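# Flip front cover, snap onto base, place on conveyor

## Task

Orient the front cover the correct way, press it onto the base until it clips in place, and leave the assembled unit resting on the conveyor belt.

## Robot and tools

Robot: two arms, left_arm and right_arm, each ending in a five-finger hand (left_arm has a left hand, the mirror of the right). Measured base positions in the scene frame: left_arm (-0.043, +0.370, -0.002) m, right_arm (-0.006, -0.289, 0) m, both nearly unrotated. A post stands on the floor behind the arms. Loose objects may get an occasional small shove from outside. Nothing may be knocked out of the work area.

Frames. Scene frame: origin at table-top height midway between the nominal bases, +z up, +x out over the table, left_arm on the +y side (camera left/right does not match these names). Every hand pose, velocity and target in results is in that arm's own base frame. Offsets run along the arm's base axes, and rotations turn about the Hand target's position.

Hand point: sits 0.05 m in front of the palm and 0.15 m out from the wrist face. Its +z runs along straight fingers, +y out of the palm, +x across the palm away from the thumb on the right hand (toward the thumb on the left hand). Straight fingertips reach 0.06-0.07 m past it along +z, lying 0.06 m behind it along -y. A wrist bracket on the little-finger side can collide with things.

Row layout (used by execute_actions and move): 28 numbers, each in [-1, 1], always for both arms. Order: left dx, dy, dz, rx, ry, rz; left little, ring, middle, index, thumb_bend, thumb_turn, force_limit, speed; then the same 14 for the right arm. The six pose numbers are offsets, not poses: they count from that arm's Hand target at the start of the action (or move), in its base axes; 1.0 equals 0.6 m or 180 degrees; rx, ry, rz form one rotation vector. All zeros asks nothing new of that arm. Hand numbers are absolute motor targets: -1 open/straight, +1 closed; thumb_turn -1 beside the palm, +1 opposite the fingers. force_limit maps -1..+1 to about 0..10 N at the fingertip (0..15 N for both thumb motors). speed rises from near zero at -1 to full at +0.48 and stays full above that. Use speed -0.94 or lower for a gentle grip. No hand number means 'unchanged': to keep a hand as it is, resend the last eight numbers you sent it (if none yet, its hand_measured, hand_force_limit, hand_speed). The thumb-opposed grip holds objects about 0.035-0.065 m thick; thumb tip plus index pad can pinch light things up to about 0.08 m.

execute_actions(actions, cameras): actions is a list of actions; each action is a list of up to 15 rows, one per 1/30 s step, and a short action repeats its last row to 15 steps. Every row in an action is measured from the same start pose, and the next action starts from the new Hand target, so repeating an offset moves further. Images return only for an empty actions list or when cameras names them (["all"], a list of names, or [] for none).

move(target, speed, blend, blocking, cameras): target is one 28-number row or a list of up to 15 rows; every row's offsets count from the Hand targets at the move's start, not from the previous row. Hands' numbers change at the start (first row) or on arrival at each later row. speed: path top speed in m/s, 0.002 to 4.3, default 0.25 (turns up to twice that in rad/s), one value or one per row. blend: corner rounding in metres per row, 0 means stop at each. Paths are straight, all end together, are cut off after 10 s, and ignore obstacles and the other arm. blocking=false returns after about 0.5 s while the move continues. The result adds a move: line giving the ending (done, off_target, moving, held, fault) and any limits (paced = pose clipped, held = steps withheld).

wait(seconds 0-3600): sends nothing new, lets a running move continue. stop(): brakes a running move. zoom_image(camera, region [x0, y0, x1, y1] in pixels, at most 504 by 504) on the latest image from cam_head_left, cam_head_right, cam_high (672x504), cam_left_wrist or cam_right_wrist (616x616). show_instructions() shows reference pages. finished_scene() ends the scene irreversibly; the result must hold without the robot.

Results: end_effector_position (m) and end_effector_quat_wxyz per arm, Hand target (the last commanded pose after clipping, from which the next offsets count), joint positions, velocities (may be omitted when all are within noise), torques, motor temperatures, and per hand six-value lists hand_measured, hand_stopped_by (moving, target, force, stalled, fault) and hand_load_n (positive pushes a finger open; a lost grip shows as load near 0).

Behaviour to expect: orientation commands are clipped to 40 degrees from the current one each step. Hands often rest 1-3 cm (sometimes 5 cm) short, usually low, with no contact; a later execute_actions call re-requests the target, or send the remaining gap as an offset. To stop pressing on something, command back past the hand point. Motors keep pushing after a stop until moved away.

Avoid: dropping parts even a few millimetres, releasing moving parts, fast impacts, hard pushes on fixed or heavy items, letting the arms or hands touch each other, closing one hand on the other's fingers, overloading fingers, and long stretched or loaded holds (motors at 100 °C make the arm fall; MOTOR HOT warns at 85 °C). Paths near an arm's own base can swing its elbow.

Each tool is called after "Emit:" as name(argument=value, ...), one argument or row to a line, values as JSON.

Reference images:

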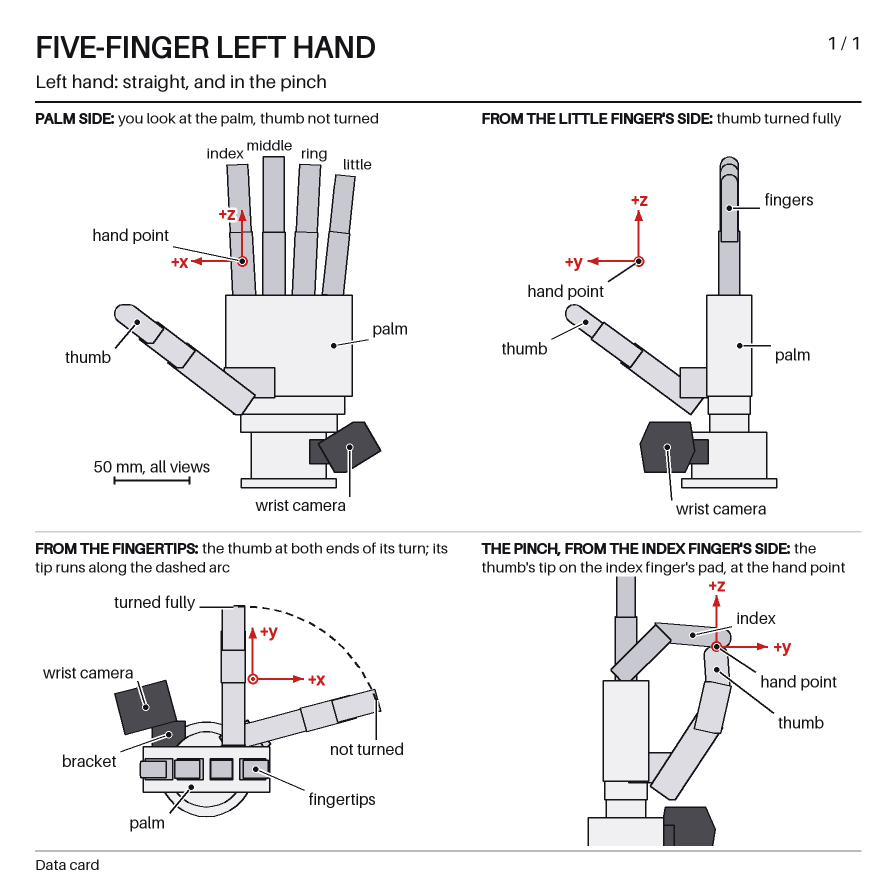

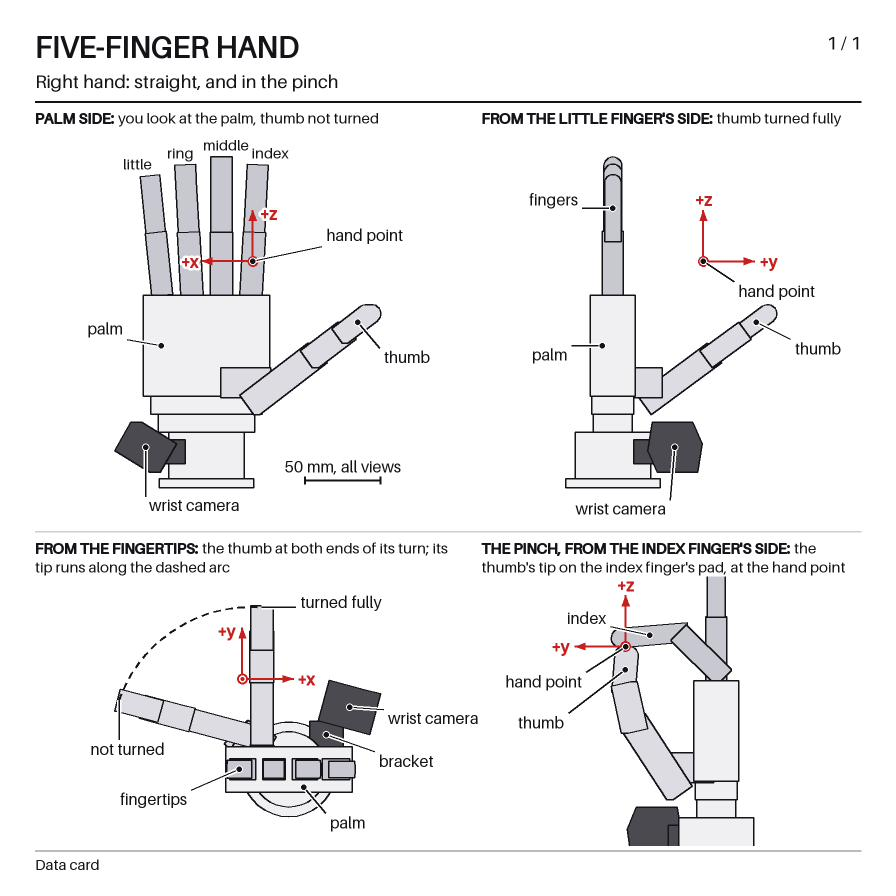

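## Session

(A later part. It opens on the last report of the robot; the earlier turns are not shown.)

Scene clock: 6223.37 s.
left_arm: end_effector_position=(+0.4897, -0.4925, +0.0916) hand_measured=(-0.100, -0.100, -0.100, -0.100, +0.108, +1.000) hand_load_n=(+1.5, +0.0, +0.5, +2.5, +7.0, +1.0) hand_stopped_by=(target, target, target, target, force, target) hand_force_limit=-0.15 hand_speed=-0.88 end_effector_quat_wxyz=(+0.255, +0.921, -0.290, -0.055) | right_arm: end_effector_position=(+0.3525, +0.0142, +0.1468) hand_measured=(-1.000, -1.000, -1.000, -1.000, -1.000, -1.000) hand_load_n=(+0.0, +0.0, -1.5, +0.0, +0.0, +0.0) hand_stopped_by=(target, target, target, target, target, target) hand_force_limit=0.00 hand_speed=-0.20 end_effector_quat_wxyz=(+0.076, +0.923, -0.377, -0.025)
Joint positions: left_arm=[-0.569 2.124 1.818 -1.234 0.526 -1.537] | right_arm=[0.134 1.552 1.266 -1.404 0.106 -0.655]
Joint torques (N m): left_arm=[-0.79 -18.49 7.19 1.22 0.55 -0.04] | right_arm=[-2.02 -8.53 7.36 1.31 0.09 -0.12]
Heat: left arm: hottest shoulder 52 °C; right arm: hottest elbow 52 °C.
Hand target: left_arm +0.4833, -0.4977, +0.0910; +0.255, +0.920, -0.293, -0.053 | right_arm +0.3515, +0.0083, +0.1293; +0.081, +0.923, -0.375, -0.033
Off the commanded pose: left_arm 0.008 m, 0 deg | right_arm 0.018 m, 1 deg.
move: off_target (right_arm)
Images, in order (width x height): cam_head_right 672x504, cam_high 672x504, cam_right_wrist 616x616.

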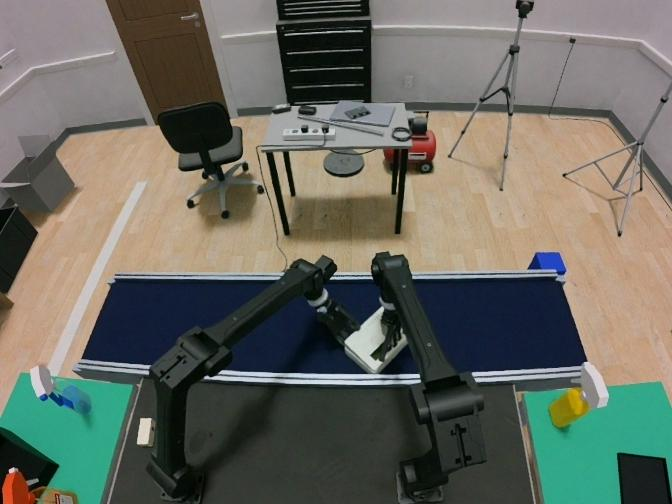

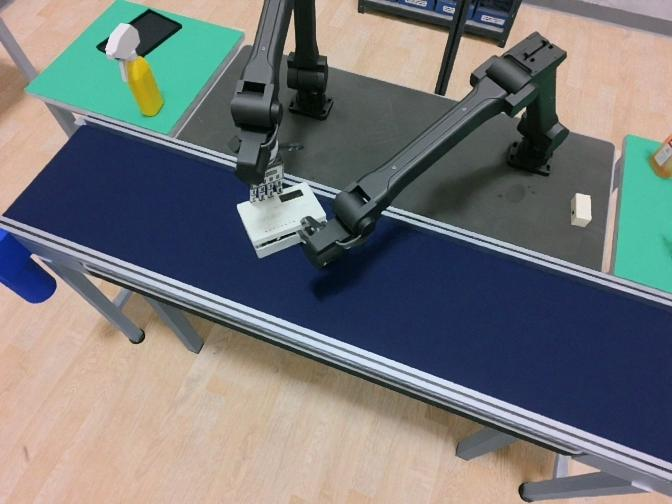

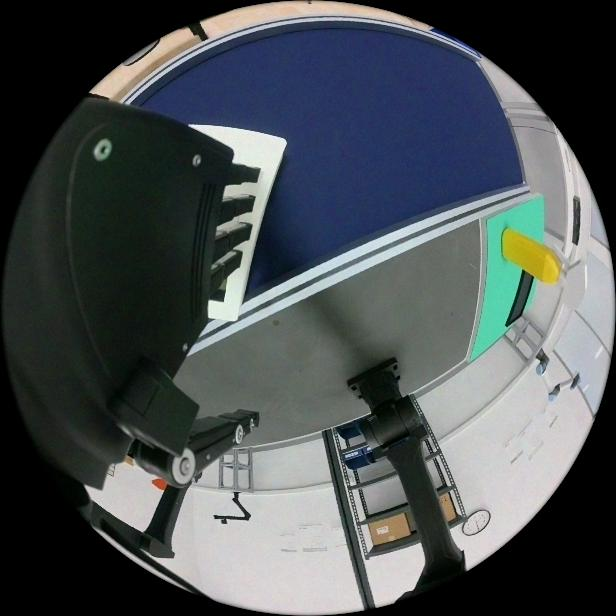

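Emit:
move(
  target=[
    [0,0,0,0,0,0,-0.1,-0.1,-0.1,-0.1,-0.2,1,-0.15,-0.8,0,0,0,0,0,0,-1,-1,-1,-1,-1,-1,0,-0.2],
  ],
  cameras=["cam_left_wrist","cam_high","cam_head_right"],
)

Emit:
zoom_image(
  camera="cam_high",
  region=[220, 130, 340, 260],
)

Emit:
zoom_image(
  camera="cam_left_wrist",
  region=[280, 150, 460, 370],
)

Scene clock: 6272.27 s.
left_arm: end_effector_position=(+0.4897, -0.4927, +0.0920) hand_measured=(-0.100, -0.100, -0.100, -0.100, -0.200, +1.000) hand_load_n=(+0.0, +0.0, -0.5, +0.0, +0.0, +0.0) hand_stopped_by=(target, target, target, target, target, target) hand_force_limit=-0.15 hand_speed=-0.80 end_effector_quat_wxyz=(+0.255, +0.921, -0.291, -0.054) | right_arm: end_effector_position=(+0.3526, +0.0141, +0.1460) hand_measured=(-1.000, -1.000, -1.000, -1.000, -1.000, -1.000) hand_load_n=(+0.0, +0.0, -2.5, +0.0, +0.0, +0.0) hand_stopped_by=(target, target, target, target, target, target) hand_force_limit=0.00 hand_speed=-0.20 end_effector_quat_wxyz=(+0.076, +0.923, -0.377, -0.024)
Joint positions: left_arm=[-0.569 2.124 1.818 -1.234 0.527 -1.537] | right_arm=[0.134 1.552 1.264 -1.401 0.107 -0.655]
Joint torques (N m): left_arm=[-0.79 -18.43 7.17 1.21 0.51 -0.04] | right_arm=[-2.02 -8.64 7.46 1.18 0.07 -0.11]
Motor temperatures (°C): left_arm=[25 52 47 24 26 24] | right_arm=[28 33 49 24 25 29]
Heat: left arm: hottest shoulder 52 °C; right arm: hottest elbow 49 °C.
Hand target: left_arm +0.4833, -0.4977, +0.0910; +0.255, +0.920, -0.293, -0.053 | right_arm +0.3515, +0.0083, +0.1293; +0.081, +0.923, -0.375, -0.033
Off the commanded pose: left_arm 0.008 m, 0 deg | right_arm 0.018 m, 1 deg.
move: done
Images, in order (width x height): cam_head_right 672x504, cam_high 672x504, cam_left_wrist 616x616.

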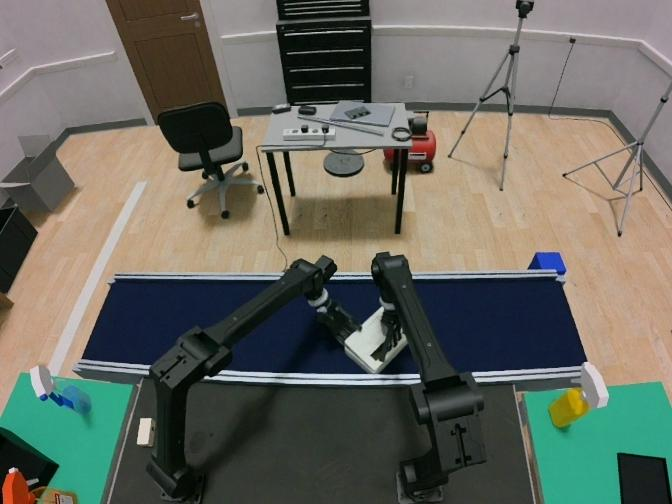

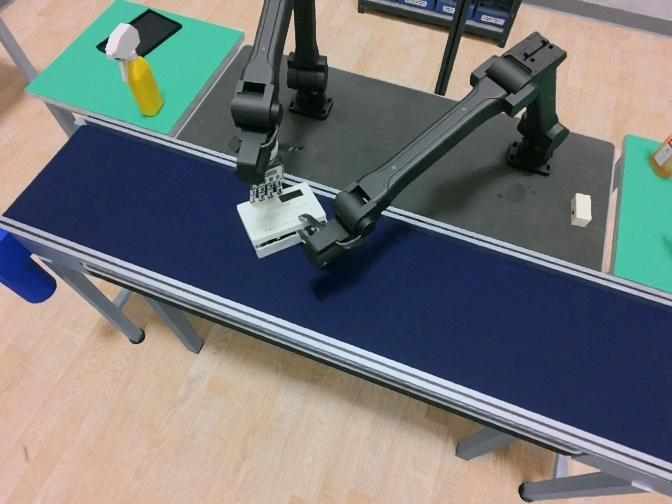

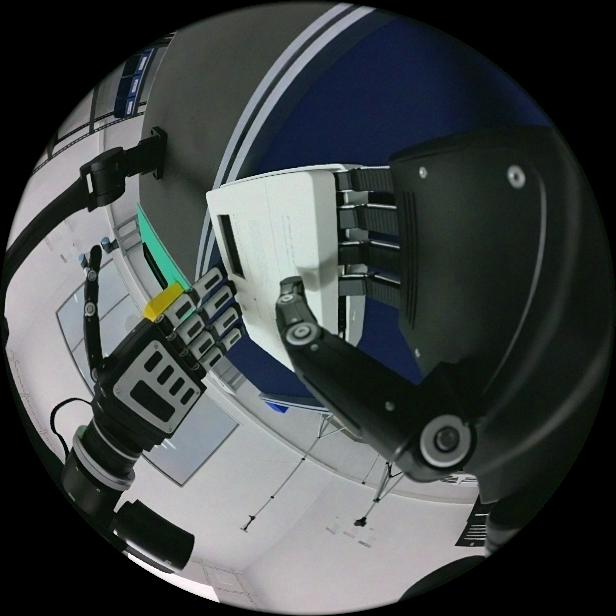

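Scaled by 3.877 from the camera's image (finer frame: 960x720).

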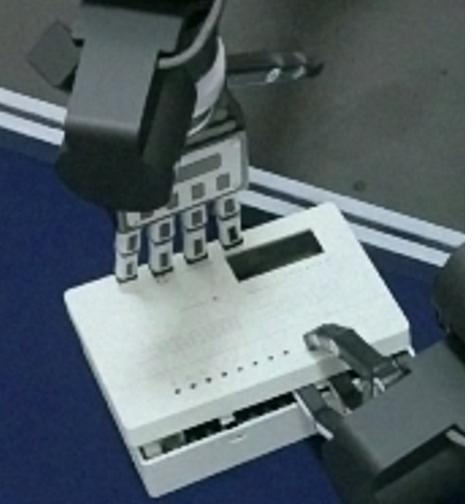

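Scaled by 2.291 from the camera's image (finer frame: 880x880).

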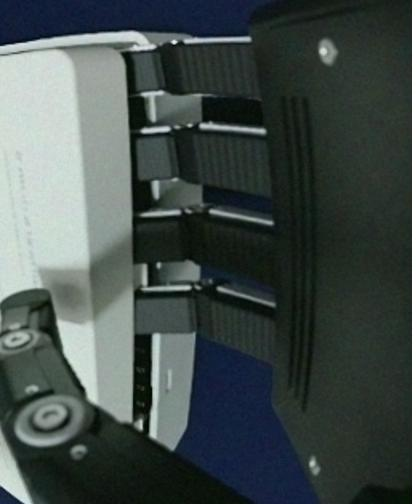

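Emit:
move(
  target=[
    [0,0,-0.004,0.030,-0.029,0,-0.1,-0.1,-0.1,-0.1,-1,1,-0.15,-0.5,0,0,0,0,0,0,-1,-1,-1,-1,-1,-1,0,-0.2],
  ],
  speed=0.03,
  cameras=["cam_left_wrist","cam_high","cam_head_right"],
)

Emit:
zoom_image(
  camera="cam_high",
  region=[220, 130, 340, 260],
)

Emit:
zoom_image(
  camera="cam_left_wrist",
  region=[280, 150, 460, 370],
)

Scene clock: 6287.27 s.
left_arm: end_effector_position=(+0.4881, -0.4943, +0.0908) hand_measured=(-0.100, -0.100, -0.100, -0.100, -1.000, +1.000) hand_load_n=(+0.0, +0.0, -0.5, +0.0, +0.0, +0.0) hand_stopped_by=(target, target, target, target, target, target) hand_force_limit=-0.15 hand_speed=-0.50 end_effector_quat_wxyz=(+0.201, +0.932, -0.301, -0.027) | right_arm: end_effector_position=(+0.3526, +0.0141, +0.1460) hand_measured=(-1.000, -1.000, -1.000, -1.000, -1.000, -1.000) hand_load_n=(+0.0, +0.0, -2.0, +0.0, +0.0, +0.0) hand_stopped_by=(target, target, target, target, target, target) hand_force_limit=0.00 hand_speed=-0.20 end_effector_quat_wxyz=(+0.076, +0.923, -0.377, -0.024)
Joint positions: left_arm=[-0.6 2.096 1.812 -1.221 0.404 -1.558] | right_arm=[0.134 1.552 1.264 -1.401 0.107 -0.655]
Joint torques (N m): left_arm=[-0.67 -18.2 7.25 1.26 0.14 -0.11] | right_arm=[-2.02 -8.64 7.49 1.17 0.07 -0.11]
Heat: left arm: hottest shoulder 51 °C; right arm: hottest elbow 50 °C.
Hand target: left_arm +0.4832, -0.4978, +0.0885; +0.198, +0.932, -0.302, -0.025 | right_arm +0.3515, +0.0083, +0.1293; +0.081, +0.923, -0.375, -0.033
Off the commanded pose: left_arm 0.006 m, 0 deg | right_arm 0.018 m, 1 deg.
move: done
Images, in order (width x height): cam_head_right 672x504, cam_high 672x504, cam_left_wrist 616x616.

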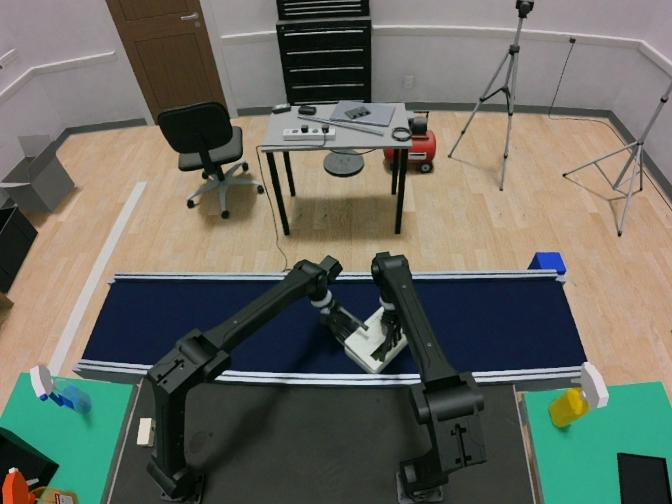

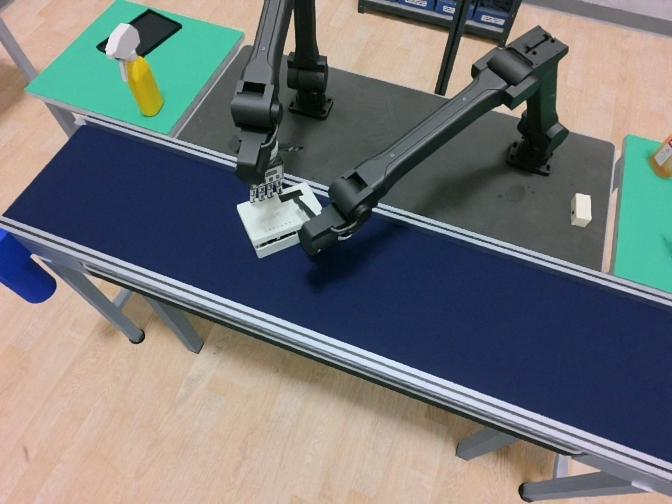

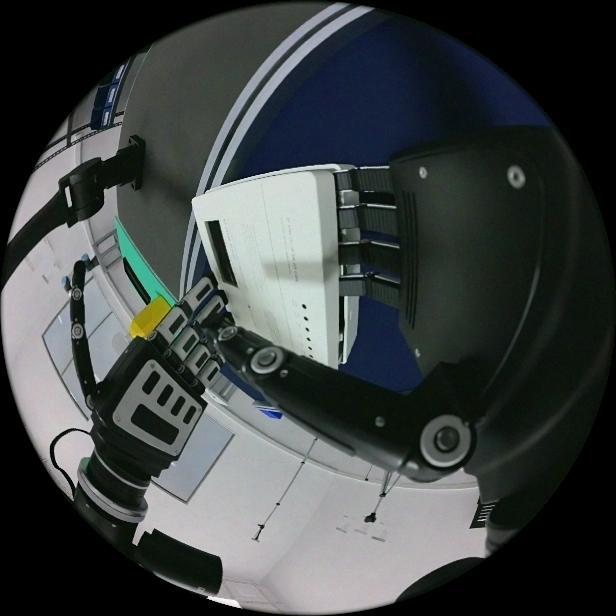

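Scaled by 3.877 from the camera's image (finer frame: 960x720).

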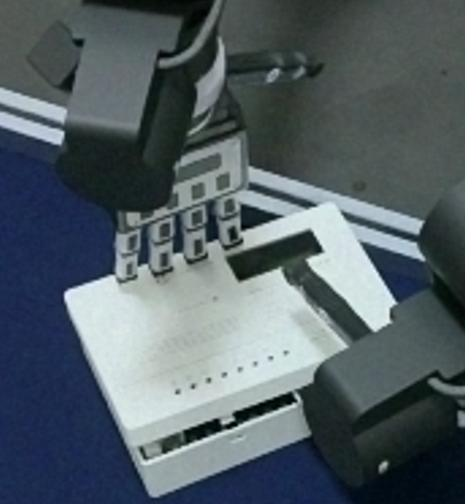

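Scaled by 2.291 from the camera's image (finer frame: 880x880).

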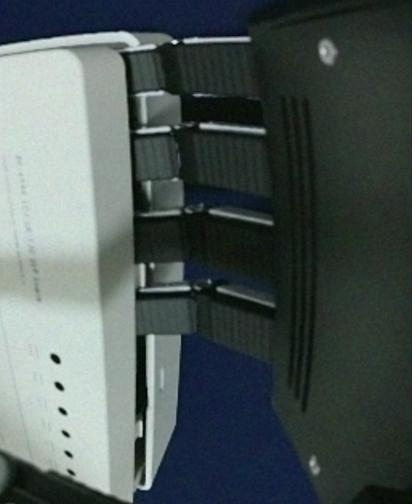

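Emit:
move(
  target=[
    [0,0,-0.004,0.030,-0.029,0,-0.1,-0.1,-0.1,-0.1,-1,-1,-0.15,-0.3,0,0,0,0,0,0,-1,-1,-1,-1,-1,-1,0,-0.2],
  ],
  speed=0.03,
  cameras=["cam_left_wrist","cam_high","cam_head_right"],
)

Emit:
zoom_image(
  camera="cam_high",
  region=[220, 130, 340, 260],
)

Emit:
zoom_image(
  camera="cam_left_wrist",
  region=[280, 150, 460, 370],
)

Scene clock: 6307.30 s.
left_arm: end_effector_position=(+0.4878, -0.4950, +0.0898) hand_measured=(-0.100, -0.100, -0.100, -0.100, -1.000, -1.000) hand_load_n=(+0.0, +0.0, -0.5, +0.0, +0.0, +0.0) hand_stopped_by=(target, target, target, target, target, target) hand_force_limit=-0.15 hand_speed=-0.30 end_effector_quat_wxyz=(+0.143, +0.940, -0.309, +0.001) | right_arm: end_effector_position=(+0.3526, +0.0141, +0.1460) hand_measured=(-1.000, -1.000, -1.000, -1.000, -1.000, -1.000) hand_load_n=(+0.0, +0.0, -2.5, +0.0, +0.0, +0.0) hand_stopped_by=(target, target, target, target, target, target) hand_force_limit=0.00 hand_speed=-0.20 end_effector_quat_wxyz=(+0.076, +0.923, -0.377, -0.024)
Joint positions: left_arm=[-0.633 2.071 1.807 -1.213 0.272 -1.581] | right_arm=[0.134 1.552 1.264 -1.401 0.107 -0.655]
Joint torques (N m): left_arm=[-0.62 -17.96 7.3 1.36 0.02 -0.1] | right_arm=[-2.02 -8.76 7.47 1.17 0.08 -0.11]
Heat: left arm: hottest shoulder 51 °C; right arm: hottest elbow 50 °C.
Hand target: left_arm +0.4833, -0.4978, +0.0861; +0.140, +0.941, -0.309, +0.003 | right_arm +0.3515, +0.0083, +0.1293; +0.081, +0.923, -0.375, -0.033
Off the commanded pose: left_arm 0.006 m, 0 deg | right_arm 0.018 m, 1 deg.
move: done
Images, in order (width x height): cam_head_right 672x504, cam_high 672x504, cam_left_wrist 616x616.

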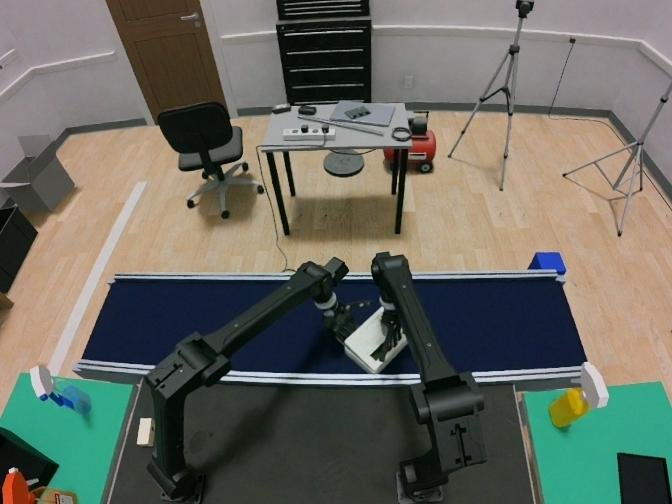

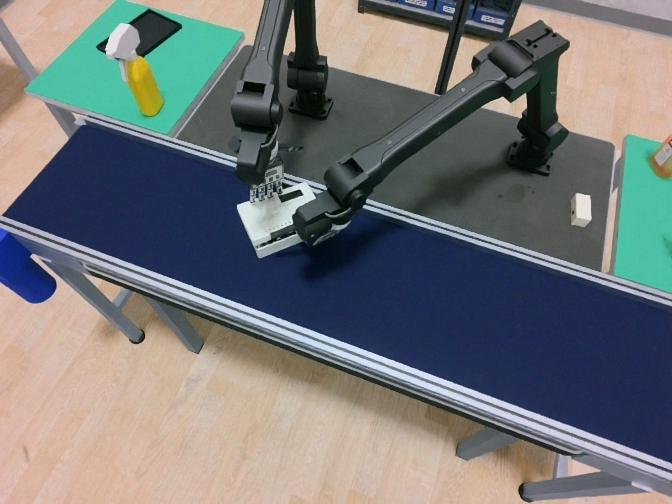

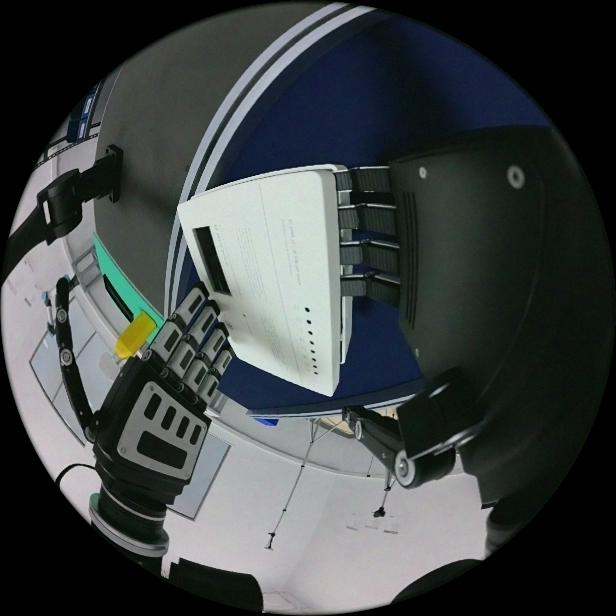

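Scaled by 3.877 from the camera's image (finer frame: 960x720).

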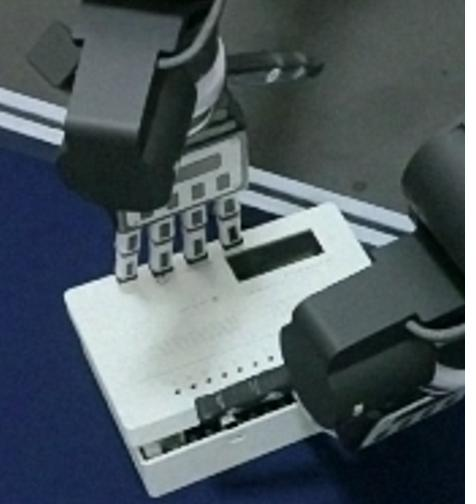

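Scaled by 2.291 from the camera's image (finer frame: 880x880).

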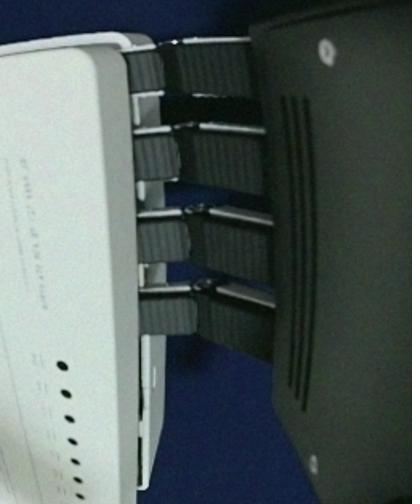

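Emit:
move(
  target=[
    [0.029,0.030,0.005,0,0,0,-0.1,-0.1,-0.1,-0.1,-1,-1,-0.15,-0.3,0,0,0,0,0,0,-1,-1,-1,-1,-1,-1,0,-0.2],
  ],
  speed=0.03,
  cameras=["cam_left_wrist","cam_high","cam_head_right"],
)

Emit:
zoom_image(
  camera="cam_high",
  region=[220, 130, 340, 260],
)

Emit:
zoom_image(
  camera="cam_left_wrist",
  region=[280, 150, 460, 370],
)

Scene clock: 6330.10 s.
left_arm: end_effector_position=(+0.4888, -0.4928, +0.0902) hand_measured=(-0.100, -0.100, -0.100, -0.100, -1.000, -1.000) hand_load_n=(+0.0, +0.0, -0.5, +0.0, +0.0, +0.0) hand_stopped_by=(target, target, target, target, target, target) hand_force_limit=-0.15 hand_speed=-0.30 end_effector_quat_wxyz=(+0.145, +0.938, -0.315, +0.002) | right_arm: end_effector_position=(+0.3529, +0.0141, +0.1459) hand_measured=(-1.000, -1.000, -1.000, -1.000, -1.000, -1.000) hand_load_n=(+0.0, +0.0, -2.0, +0.0, +0.0, -0.5) hand_stopped_by=(target, target, target, target, target, target) hand_force_limit=0.00 hand_speed=-0.20 end_effector_quat_wxyz=(+0.075, +0.923, -0.377, -0.024)
Joint positions: left_arm=[-0.628 2.071 1.807 -1.213 0.275 -1.565] | right_arm=[0.134 1.552 1.264 -1.4 0.107 -0.655]
Joint torques (N m): left_arm=[2.37 -17.32 9.05 0.43 0.06 0.23] | right_arm=[-2.08 -8.7 7.51 1.13 0.07 -0.11]
Motor temperatures (°C): left_arm=[25 47 46 24 26 24] | right_arm=[28 33 50 24 25 29]
Heat: left arm: hottest shoulder 47 °C; right arm: hottest elbow 50 °C.
Hand target: left_arm +0.5006, -0.4798, +0.0891; +0.140, +0.941, -0.309, +0.003 | right_arm +0.3515, +0.0083, +0.1293; +0.081, +0.923, -0.375, -0.033
Off the commanded pose: left_arm 0.018 m, 1 deg | right_arm 0.018 m, 1 deg.
move: off_target (left_arm)
Images, in order (width x height): cam_head_right 672x504, cam_high 672x504, cam_left_wrist 616x616.

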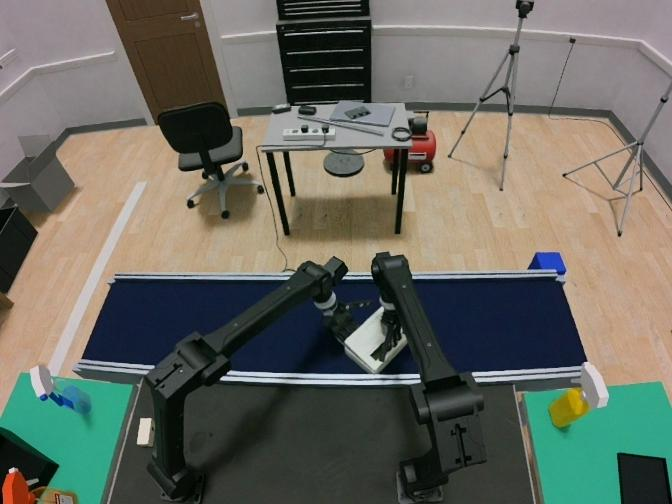

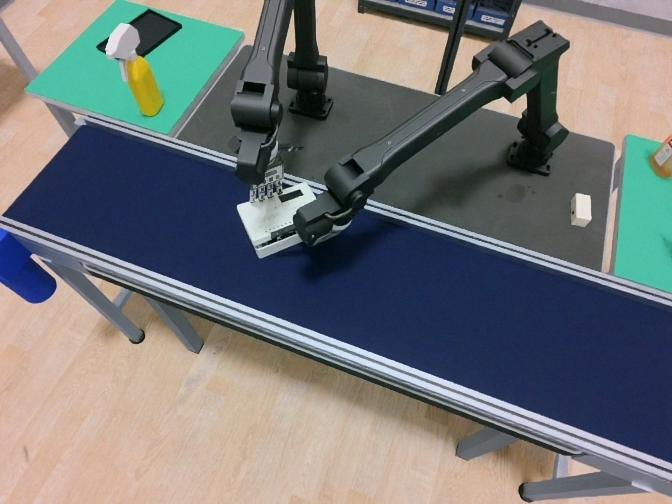

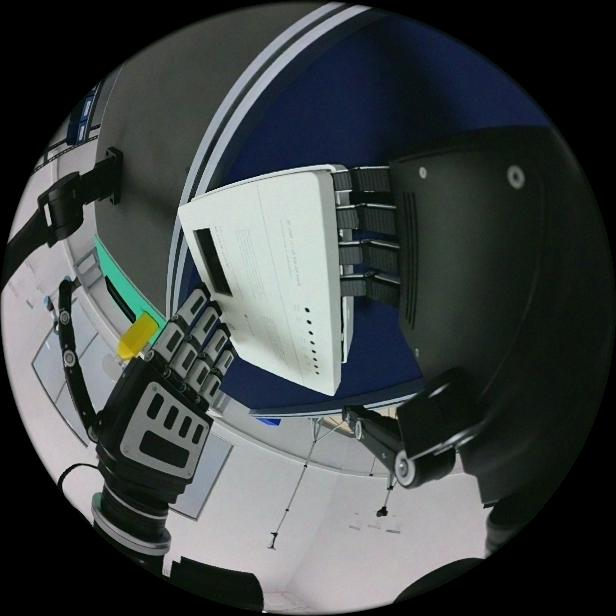

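Scaled by 3.877 from the camera's image (finer frame: 960x720).

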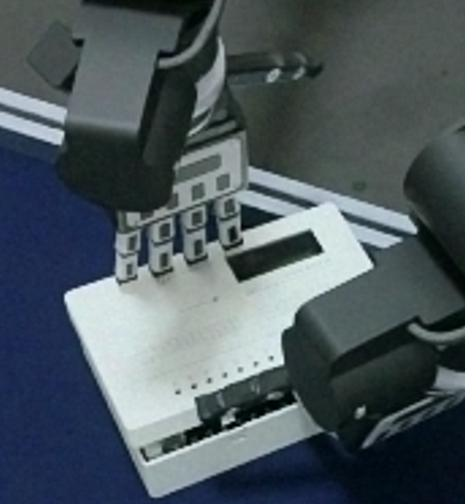

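Scaled by 2.291 from the camera's image (finer frame: 880x880).

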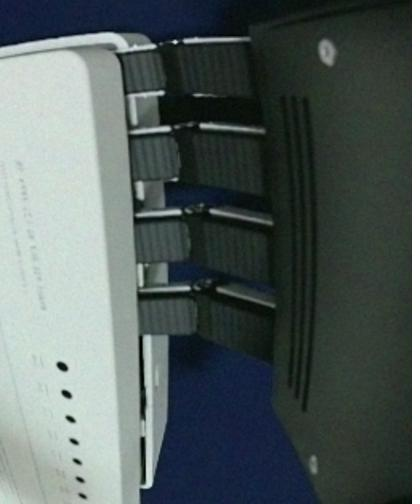

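Emit:
move(
  target=[
    [0.015,0.017,0.0,0,0,0,-0.1,-0.1,-0.1,-0.1,-1,-1,-0.15,-0.3,0,0,0,0,0,0,-1,-1,-1,-1,-1,-1,0,-0.2],
  ],
  speed=0.03,
  cameras=["cam_left_wrist","cam_high"],
)

Emit:
zoom_image(
  camera="cam_high",
  region=[220, 130, 340, 260],
)

Emit:
zoom_image(
  camera="cam_left_wrist",
  region=[280, 150, 460, 370],
)

Scene clock: 6339.83 s.
left_arm: end_effector_position=(+0.5038, -0.4724, +0.0895) hand_measured=(-0.100, -0.100, -0.100, -0.100, -1.000, -1.000) hand_load_n=(+0.0, +0.0, +0.0, +0.0, +0.0, +0.0) hand_stopped_by=(target, target, target, target, target, target) hand_force_limit=-0.15 hand_speed=-0.30 end_effector_quat_wxyz=(+0.142, +0.941, -0.308, +0.003) | right_arm: end_effector_position=(+0.3542, +0.0143, +0.1449) hand_measured=(-1.000, -1.000, -1.000, -1.000, -1.000, -1.000) hand_load_n=(+0.0, +0.0, -1.0, +0.0, +0.0, +0.0) hand_stopped_by=(target, target, target, target, target, target) hand_force_limit=0.00 hand_speed=-0.20 end_effector_quat_wxyz=(+0.074, +0.923, -0.377, -0.021)
Joint positions: left_arm=[-0.591 2.071 1.807 -1.222 0.273 -1.54] | right_arm=[0.134 1.552 1.263 -1.393 0.107 -0.655]
Joint torques (N m): left_arm=[0.91 -16.85 9.81 0.35 0.22 0.15] | right_arm=[-2.02 -8.64 7.65 0.87 0.06 -0.11]
Heat: left arm: hottest elbow 47 °C; right arm: hottest elbow 50 °C.
Hand target: left_arm +0.5096, -0.4695, +0.0890; +0.140, +0.941, -0.309, +0.003 | right_arm +0.3516, +0.0084, +0.1293; +0.081, +0.923, -0.375, -0.033
Off the commanded pose: left_arm 0.007 m, 0 deg | right_arm 0.017 m, 2 deg.
move: done
Images, in order (width x height): cam_high 672x504, cam_left_wrist 616x616.

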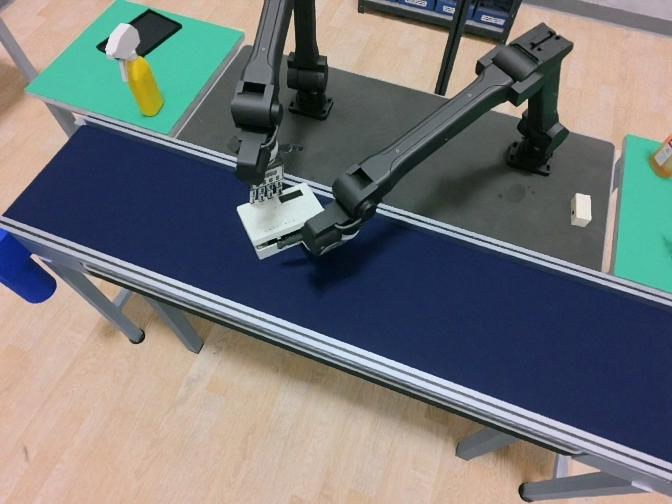

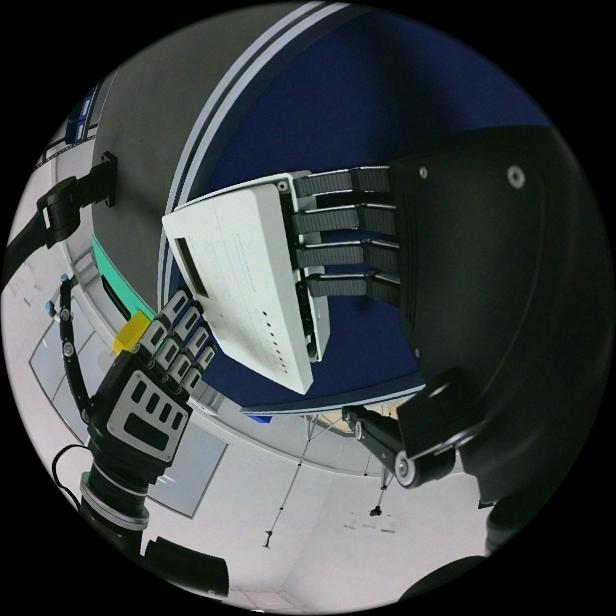

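Scaled by 3.877 from the camera's image (finer frame: 960x720).

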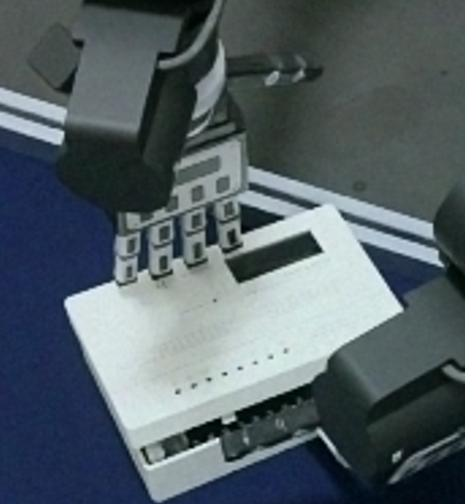

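Scaled by 2.291 from the camera's image (finer frame: 880x880).

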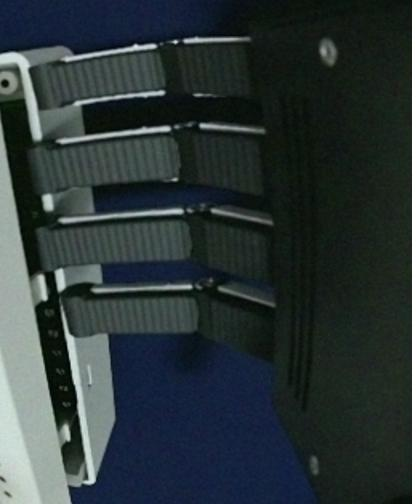

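Emit:
move(
  target=[
    [0.02,0.021,0.0,0,0,0,-0.1,-0.1,-0.1,-0.1,-1,-1,-0.15,-0.3,0,0,0,0,0,0,-1,-1,-1,-1,-1,-1,0,-0.2],
  ],
  speed=0.02,
  cameras=["cam_left_wrist","cam_high","cam_head_right"],
)

Emit:
zoom_image(
  camera="cam_high",
  region=[220, 130, 340, 260],
)

Emit:
zoom_image(
  camera="cam_left_wrist",
  region=[200, 140, 420, 420],
)

Emit:
zoom_image(
  camera="cam_head_right",
  region=[310, 270, 440, 400],
)

Scene clock: 6354.13 s.
left_arm: end_effector_position=(+0.5118, -0.4569, +0.0890) hand_measured=(-0.100, -0.100, -0.100, -0.100, -1.000, -1.000) hand_load_n=(+0.0, +0.0, +0.0, +0.0, +0.0, +0.0) hand_stopped_by=(target, target, target, target, target, target) hand_force_limit=-0.15 hand_speed=-0.30 end_effector_quat_wxyz=(+0.140, +0.941, -0.307, +0.001) | right_arm: end_effector_position=(+0.3542, +0.0143, +0.1449) hand_measured=(-1.000, -1.000, -1.000, -1.000, -1.000, -1.000) hand_load_n=(+0.0, +0.0, -1.0, +0.0, +0.0, +0.0) hand_stopped_by=(target, target, target, target, target, target) hand_force_limit=0.00 hand_speed=-0.20 end_effector_quat_wxyz=(+0.074, +0.923, -0.377, -0.021)
Joint positions: left_arm=[-0.564 2.071 1.807 -1.235 0.273 -1.514] | right_arm=[0.134 1.552 1.263 -1.393 0.107 -0.655]
Joint torques (N m): left_arm=[0.91 -16.15 11.03 0.34 0.29 0.14] | right_arm=[-2.08 -8.7 7.65 0.87 0.06 -0.11]
Heat: left arm: hottest elbow 48 °C; right arm: hottest elbow 49 °C.
Hand target: left_arm +0.5216, -0.4570, +0.0890; +0.140, +0.941, -0.309, +0.003 | right_arm +0.3516, +0.0084, +0.1293; +0.081, +0.923, -0.375, -0.033
Off the commanded pose: left_arm 0.010 m, 0 deg | right_arm 0.017 m, 2 deg.
move: done
Images, in order (width x height): cam_head_right 672x504, cam_high 672x504, cam_left_wrist 616x616.

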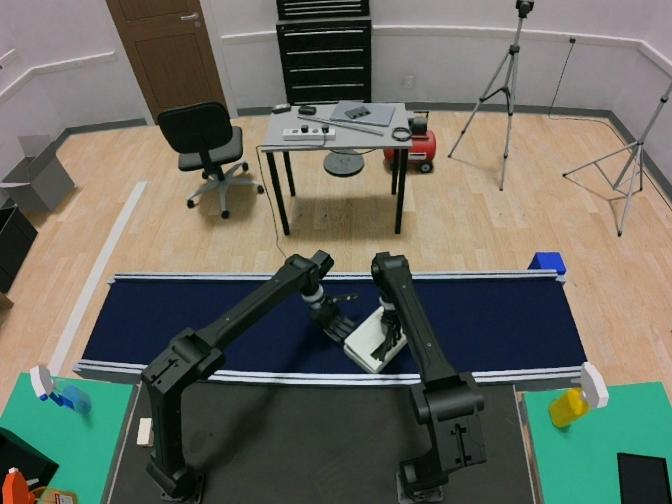

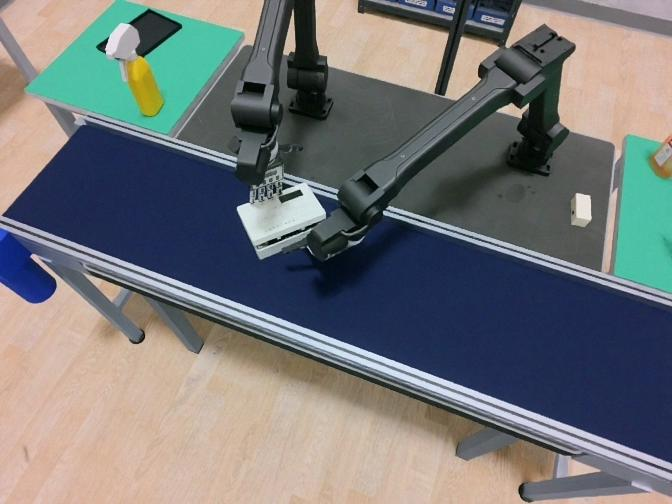

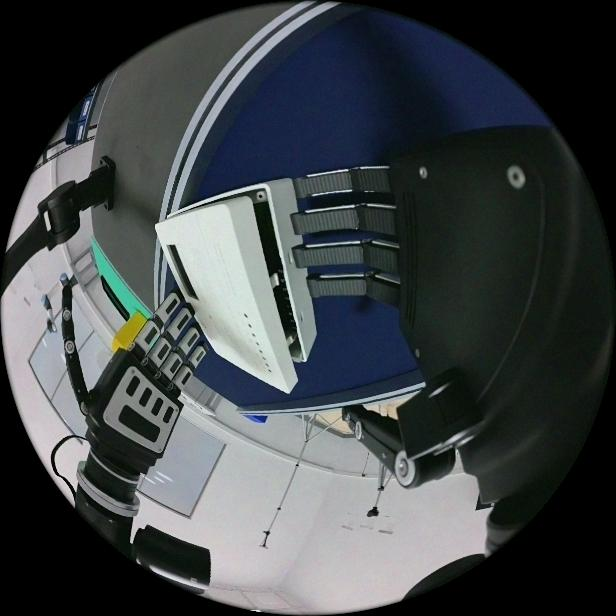

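Scaled by 3.877 from the camera's image (finer frame: 960x720).

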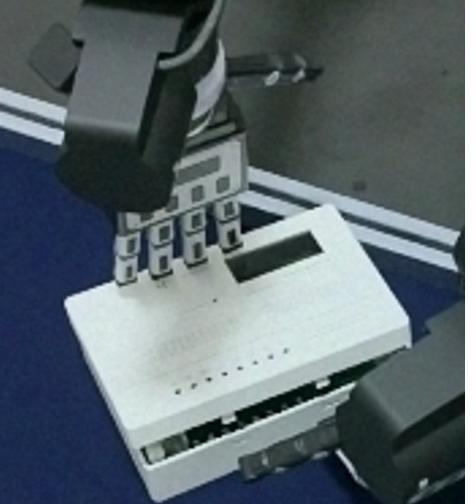

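Scaled by 1.800 from the camera's image (finer frame: 880x880).

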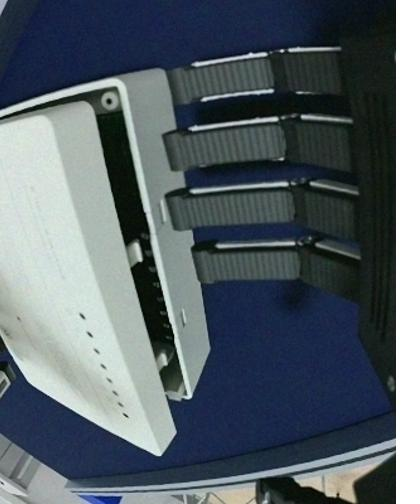

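Scaled by 3.877 from the camera's image (finer frame: 960x720).

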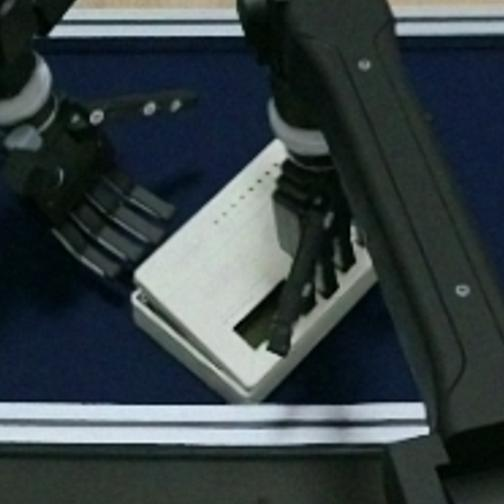

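Emit:
zoom_image(
  camera="cam_left_wrist",
  region=[190, 160, 330, 400],
)

Emit:
zoom_image(
  camera="cam_high",
  region=[230, 180, 330, 265],
)

Scaled by 2.100 from the camera's image (finer frame: 880x880).

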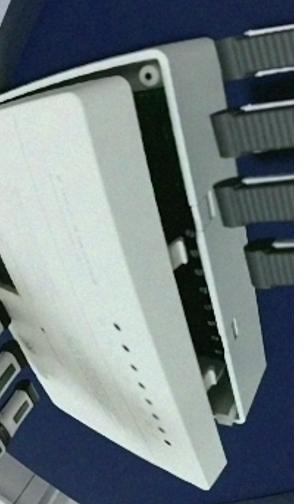

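Scaled by 5.040 from the camera's image (finer frame: 960x720).

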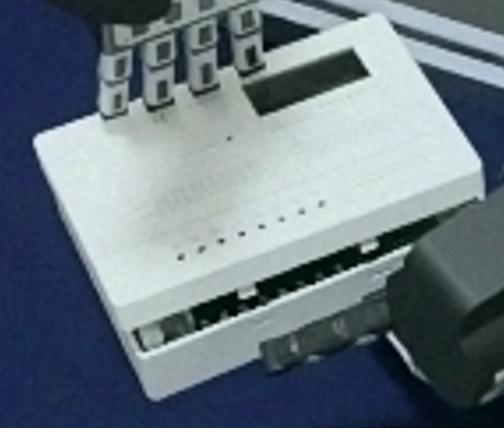

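Emit:
move(
  target=[
    [0.03,0.033,0.0,0,0,0,-0.1,-0.1,-0.1,-0.1,-1,-1,-0.15,-0.3,0,0,0,0,0,0,-1,-1,-1,-1,-1,-1,0,-0.2],
    [0.03,0.033,0.218,0,0,0,-0.1,-0.1,-0.1,-0.1,-1,-1,-0.15,-0.3,0,0,0,0,0,0,-1,-1,-1,-1,-1,-1,0,-0.2],
  ],
  speed=0.08,
  blend=0.01,
  cameras=["cam_left_wrist","cam_high","cam_head_right"],
)

Emit:
zoom_image(
  camera="cam_high",
  region=[230, 170, 340, 265],
)

Emit:
zoom_image(
  camera="cam_head_right",
  region=[310, 270, 440, 400],
)

Scene clock: 6482.10 s.
left_arm: end_effector_position=(+0.5320, -0.4338, +0.1966) hand_measured=(-0.100, -0.100, -0.100, -0.100, -1.000, -1.000) hand_load_n=(+0.0, +0.0, +0.0, +0.0, +0.0, +0.0) hand_stopped_by=(target, target, target, target, target, target) hand_force_limit=-0.15 hand_speed=-0.30 end_effector_quat_wxyz=(+0.135, +0.943, -0.302, -0.018) | right_arm: end_effector_position=(+0.3542, +0.0143, +0.1449) hand_measured=(-1.000, -1.000, -1.000, -1.000, -1.000, -1.000) hand_load_n=(+0.0, +0.0, -1.0, +0.0, +0.0, +0.0) hand_stopped_by=(target, target, target, target, target, target) hand_force_limit=0.00 hand_speed=-0.20 end_effector_quat_wxyz=(+0.074, +0.923, -0.377, -0.021)
Joint positions: left_arm=[-0.518 2.079 2.109 -1.58 0.273 -1.471] | right_arm=[0.134 1.552 1.263 -1.393 0.107 -0.655]
Joint torques (N m): left_arm=[0.73 -18.26 12.27 0.13 0.39 0.14] | right_arm=[-2.02 -8.7 7.66 0.9 0.07 -0.11]
Motor temperatures (°C): left_arm=[25 43 56 24 25 24] | right_arm=[28 32 48 24 25 29]
Heat: left arm: hottest elbow 56 °C; right arm: hottest elbow 48 °C.
Hand target: left_arm +0.5396, -0.4372, +0.2199; +0.140, +0.941, -0.309, +0.003 | right_arm +0.3516, +0.0084, +0.1293; +0.081, +0.923, -0.375, -0.033
Off the commanded pose: left_arm 0.025 m, 3 deg | right_arm 0.017 m, 2 deg.
move: off_target (left_arm)
Images, in order (width x height): cam_head_right 672x504, cam_high 672x504, cam_left_wrist 616x616.

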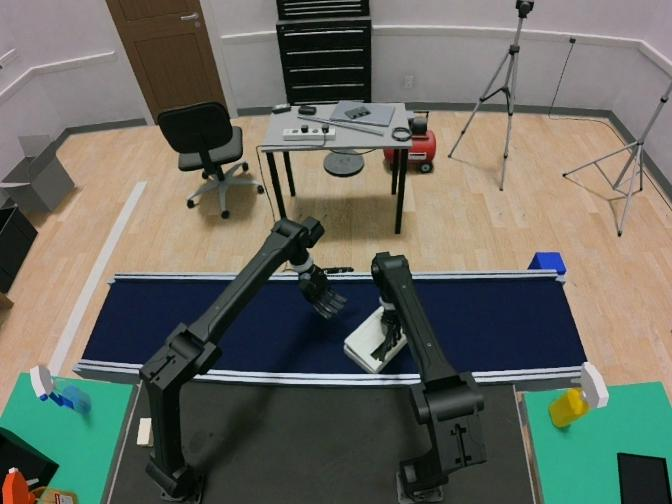

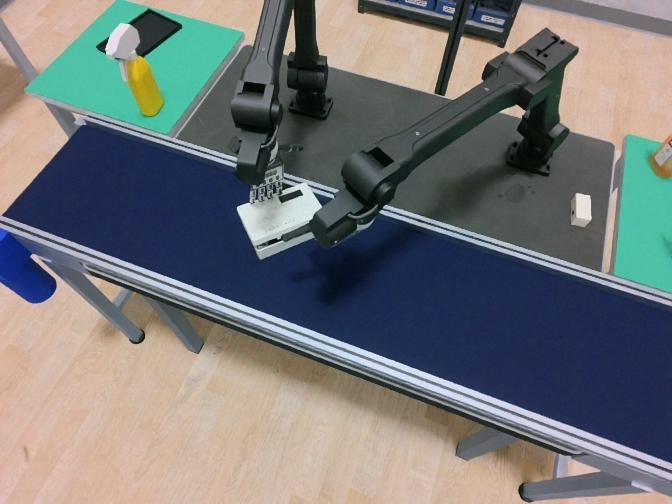

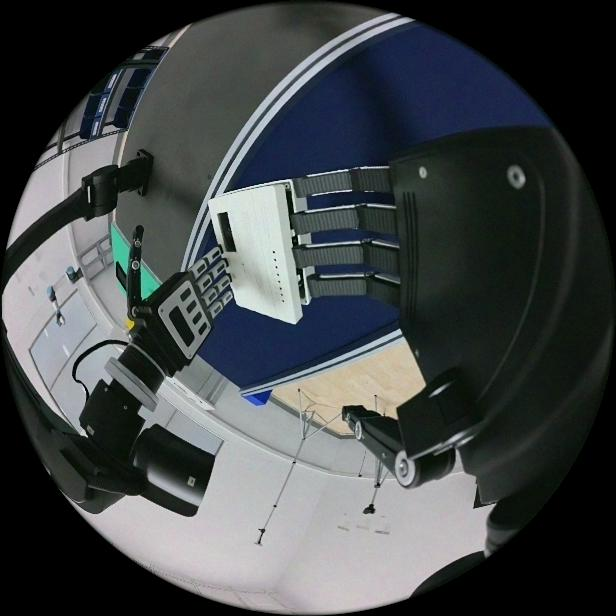

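Scaled by 4.582 from the camera's image (finer frame: 960x720).

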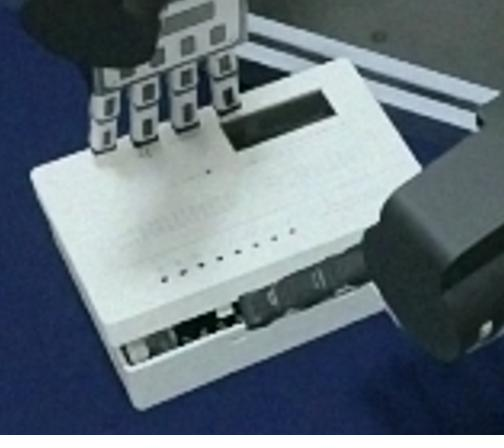

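Scaled by 3.877 from the camera's image (finer frame: 960x720).

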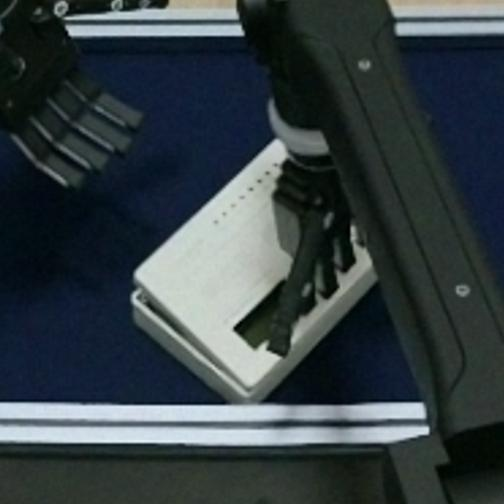

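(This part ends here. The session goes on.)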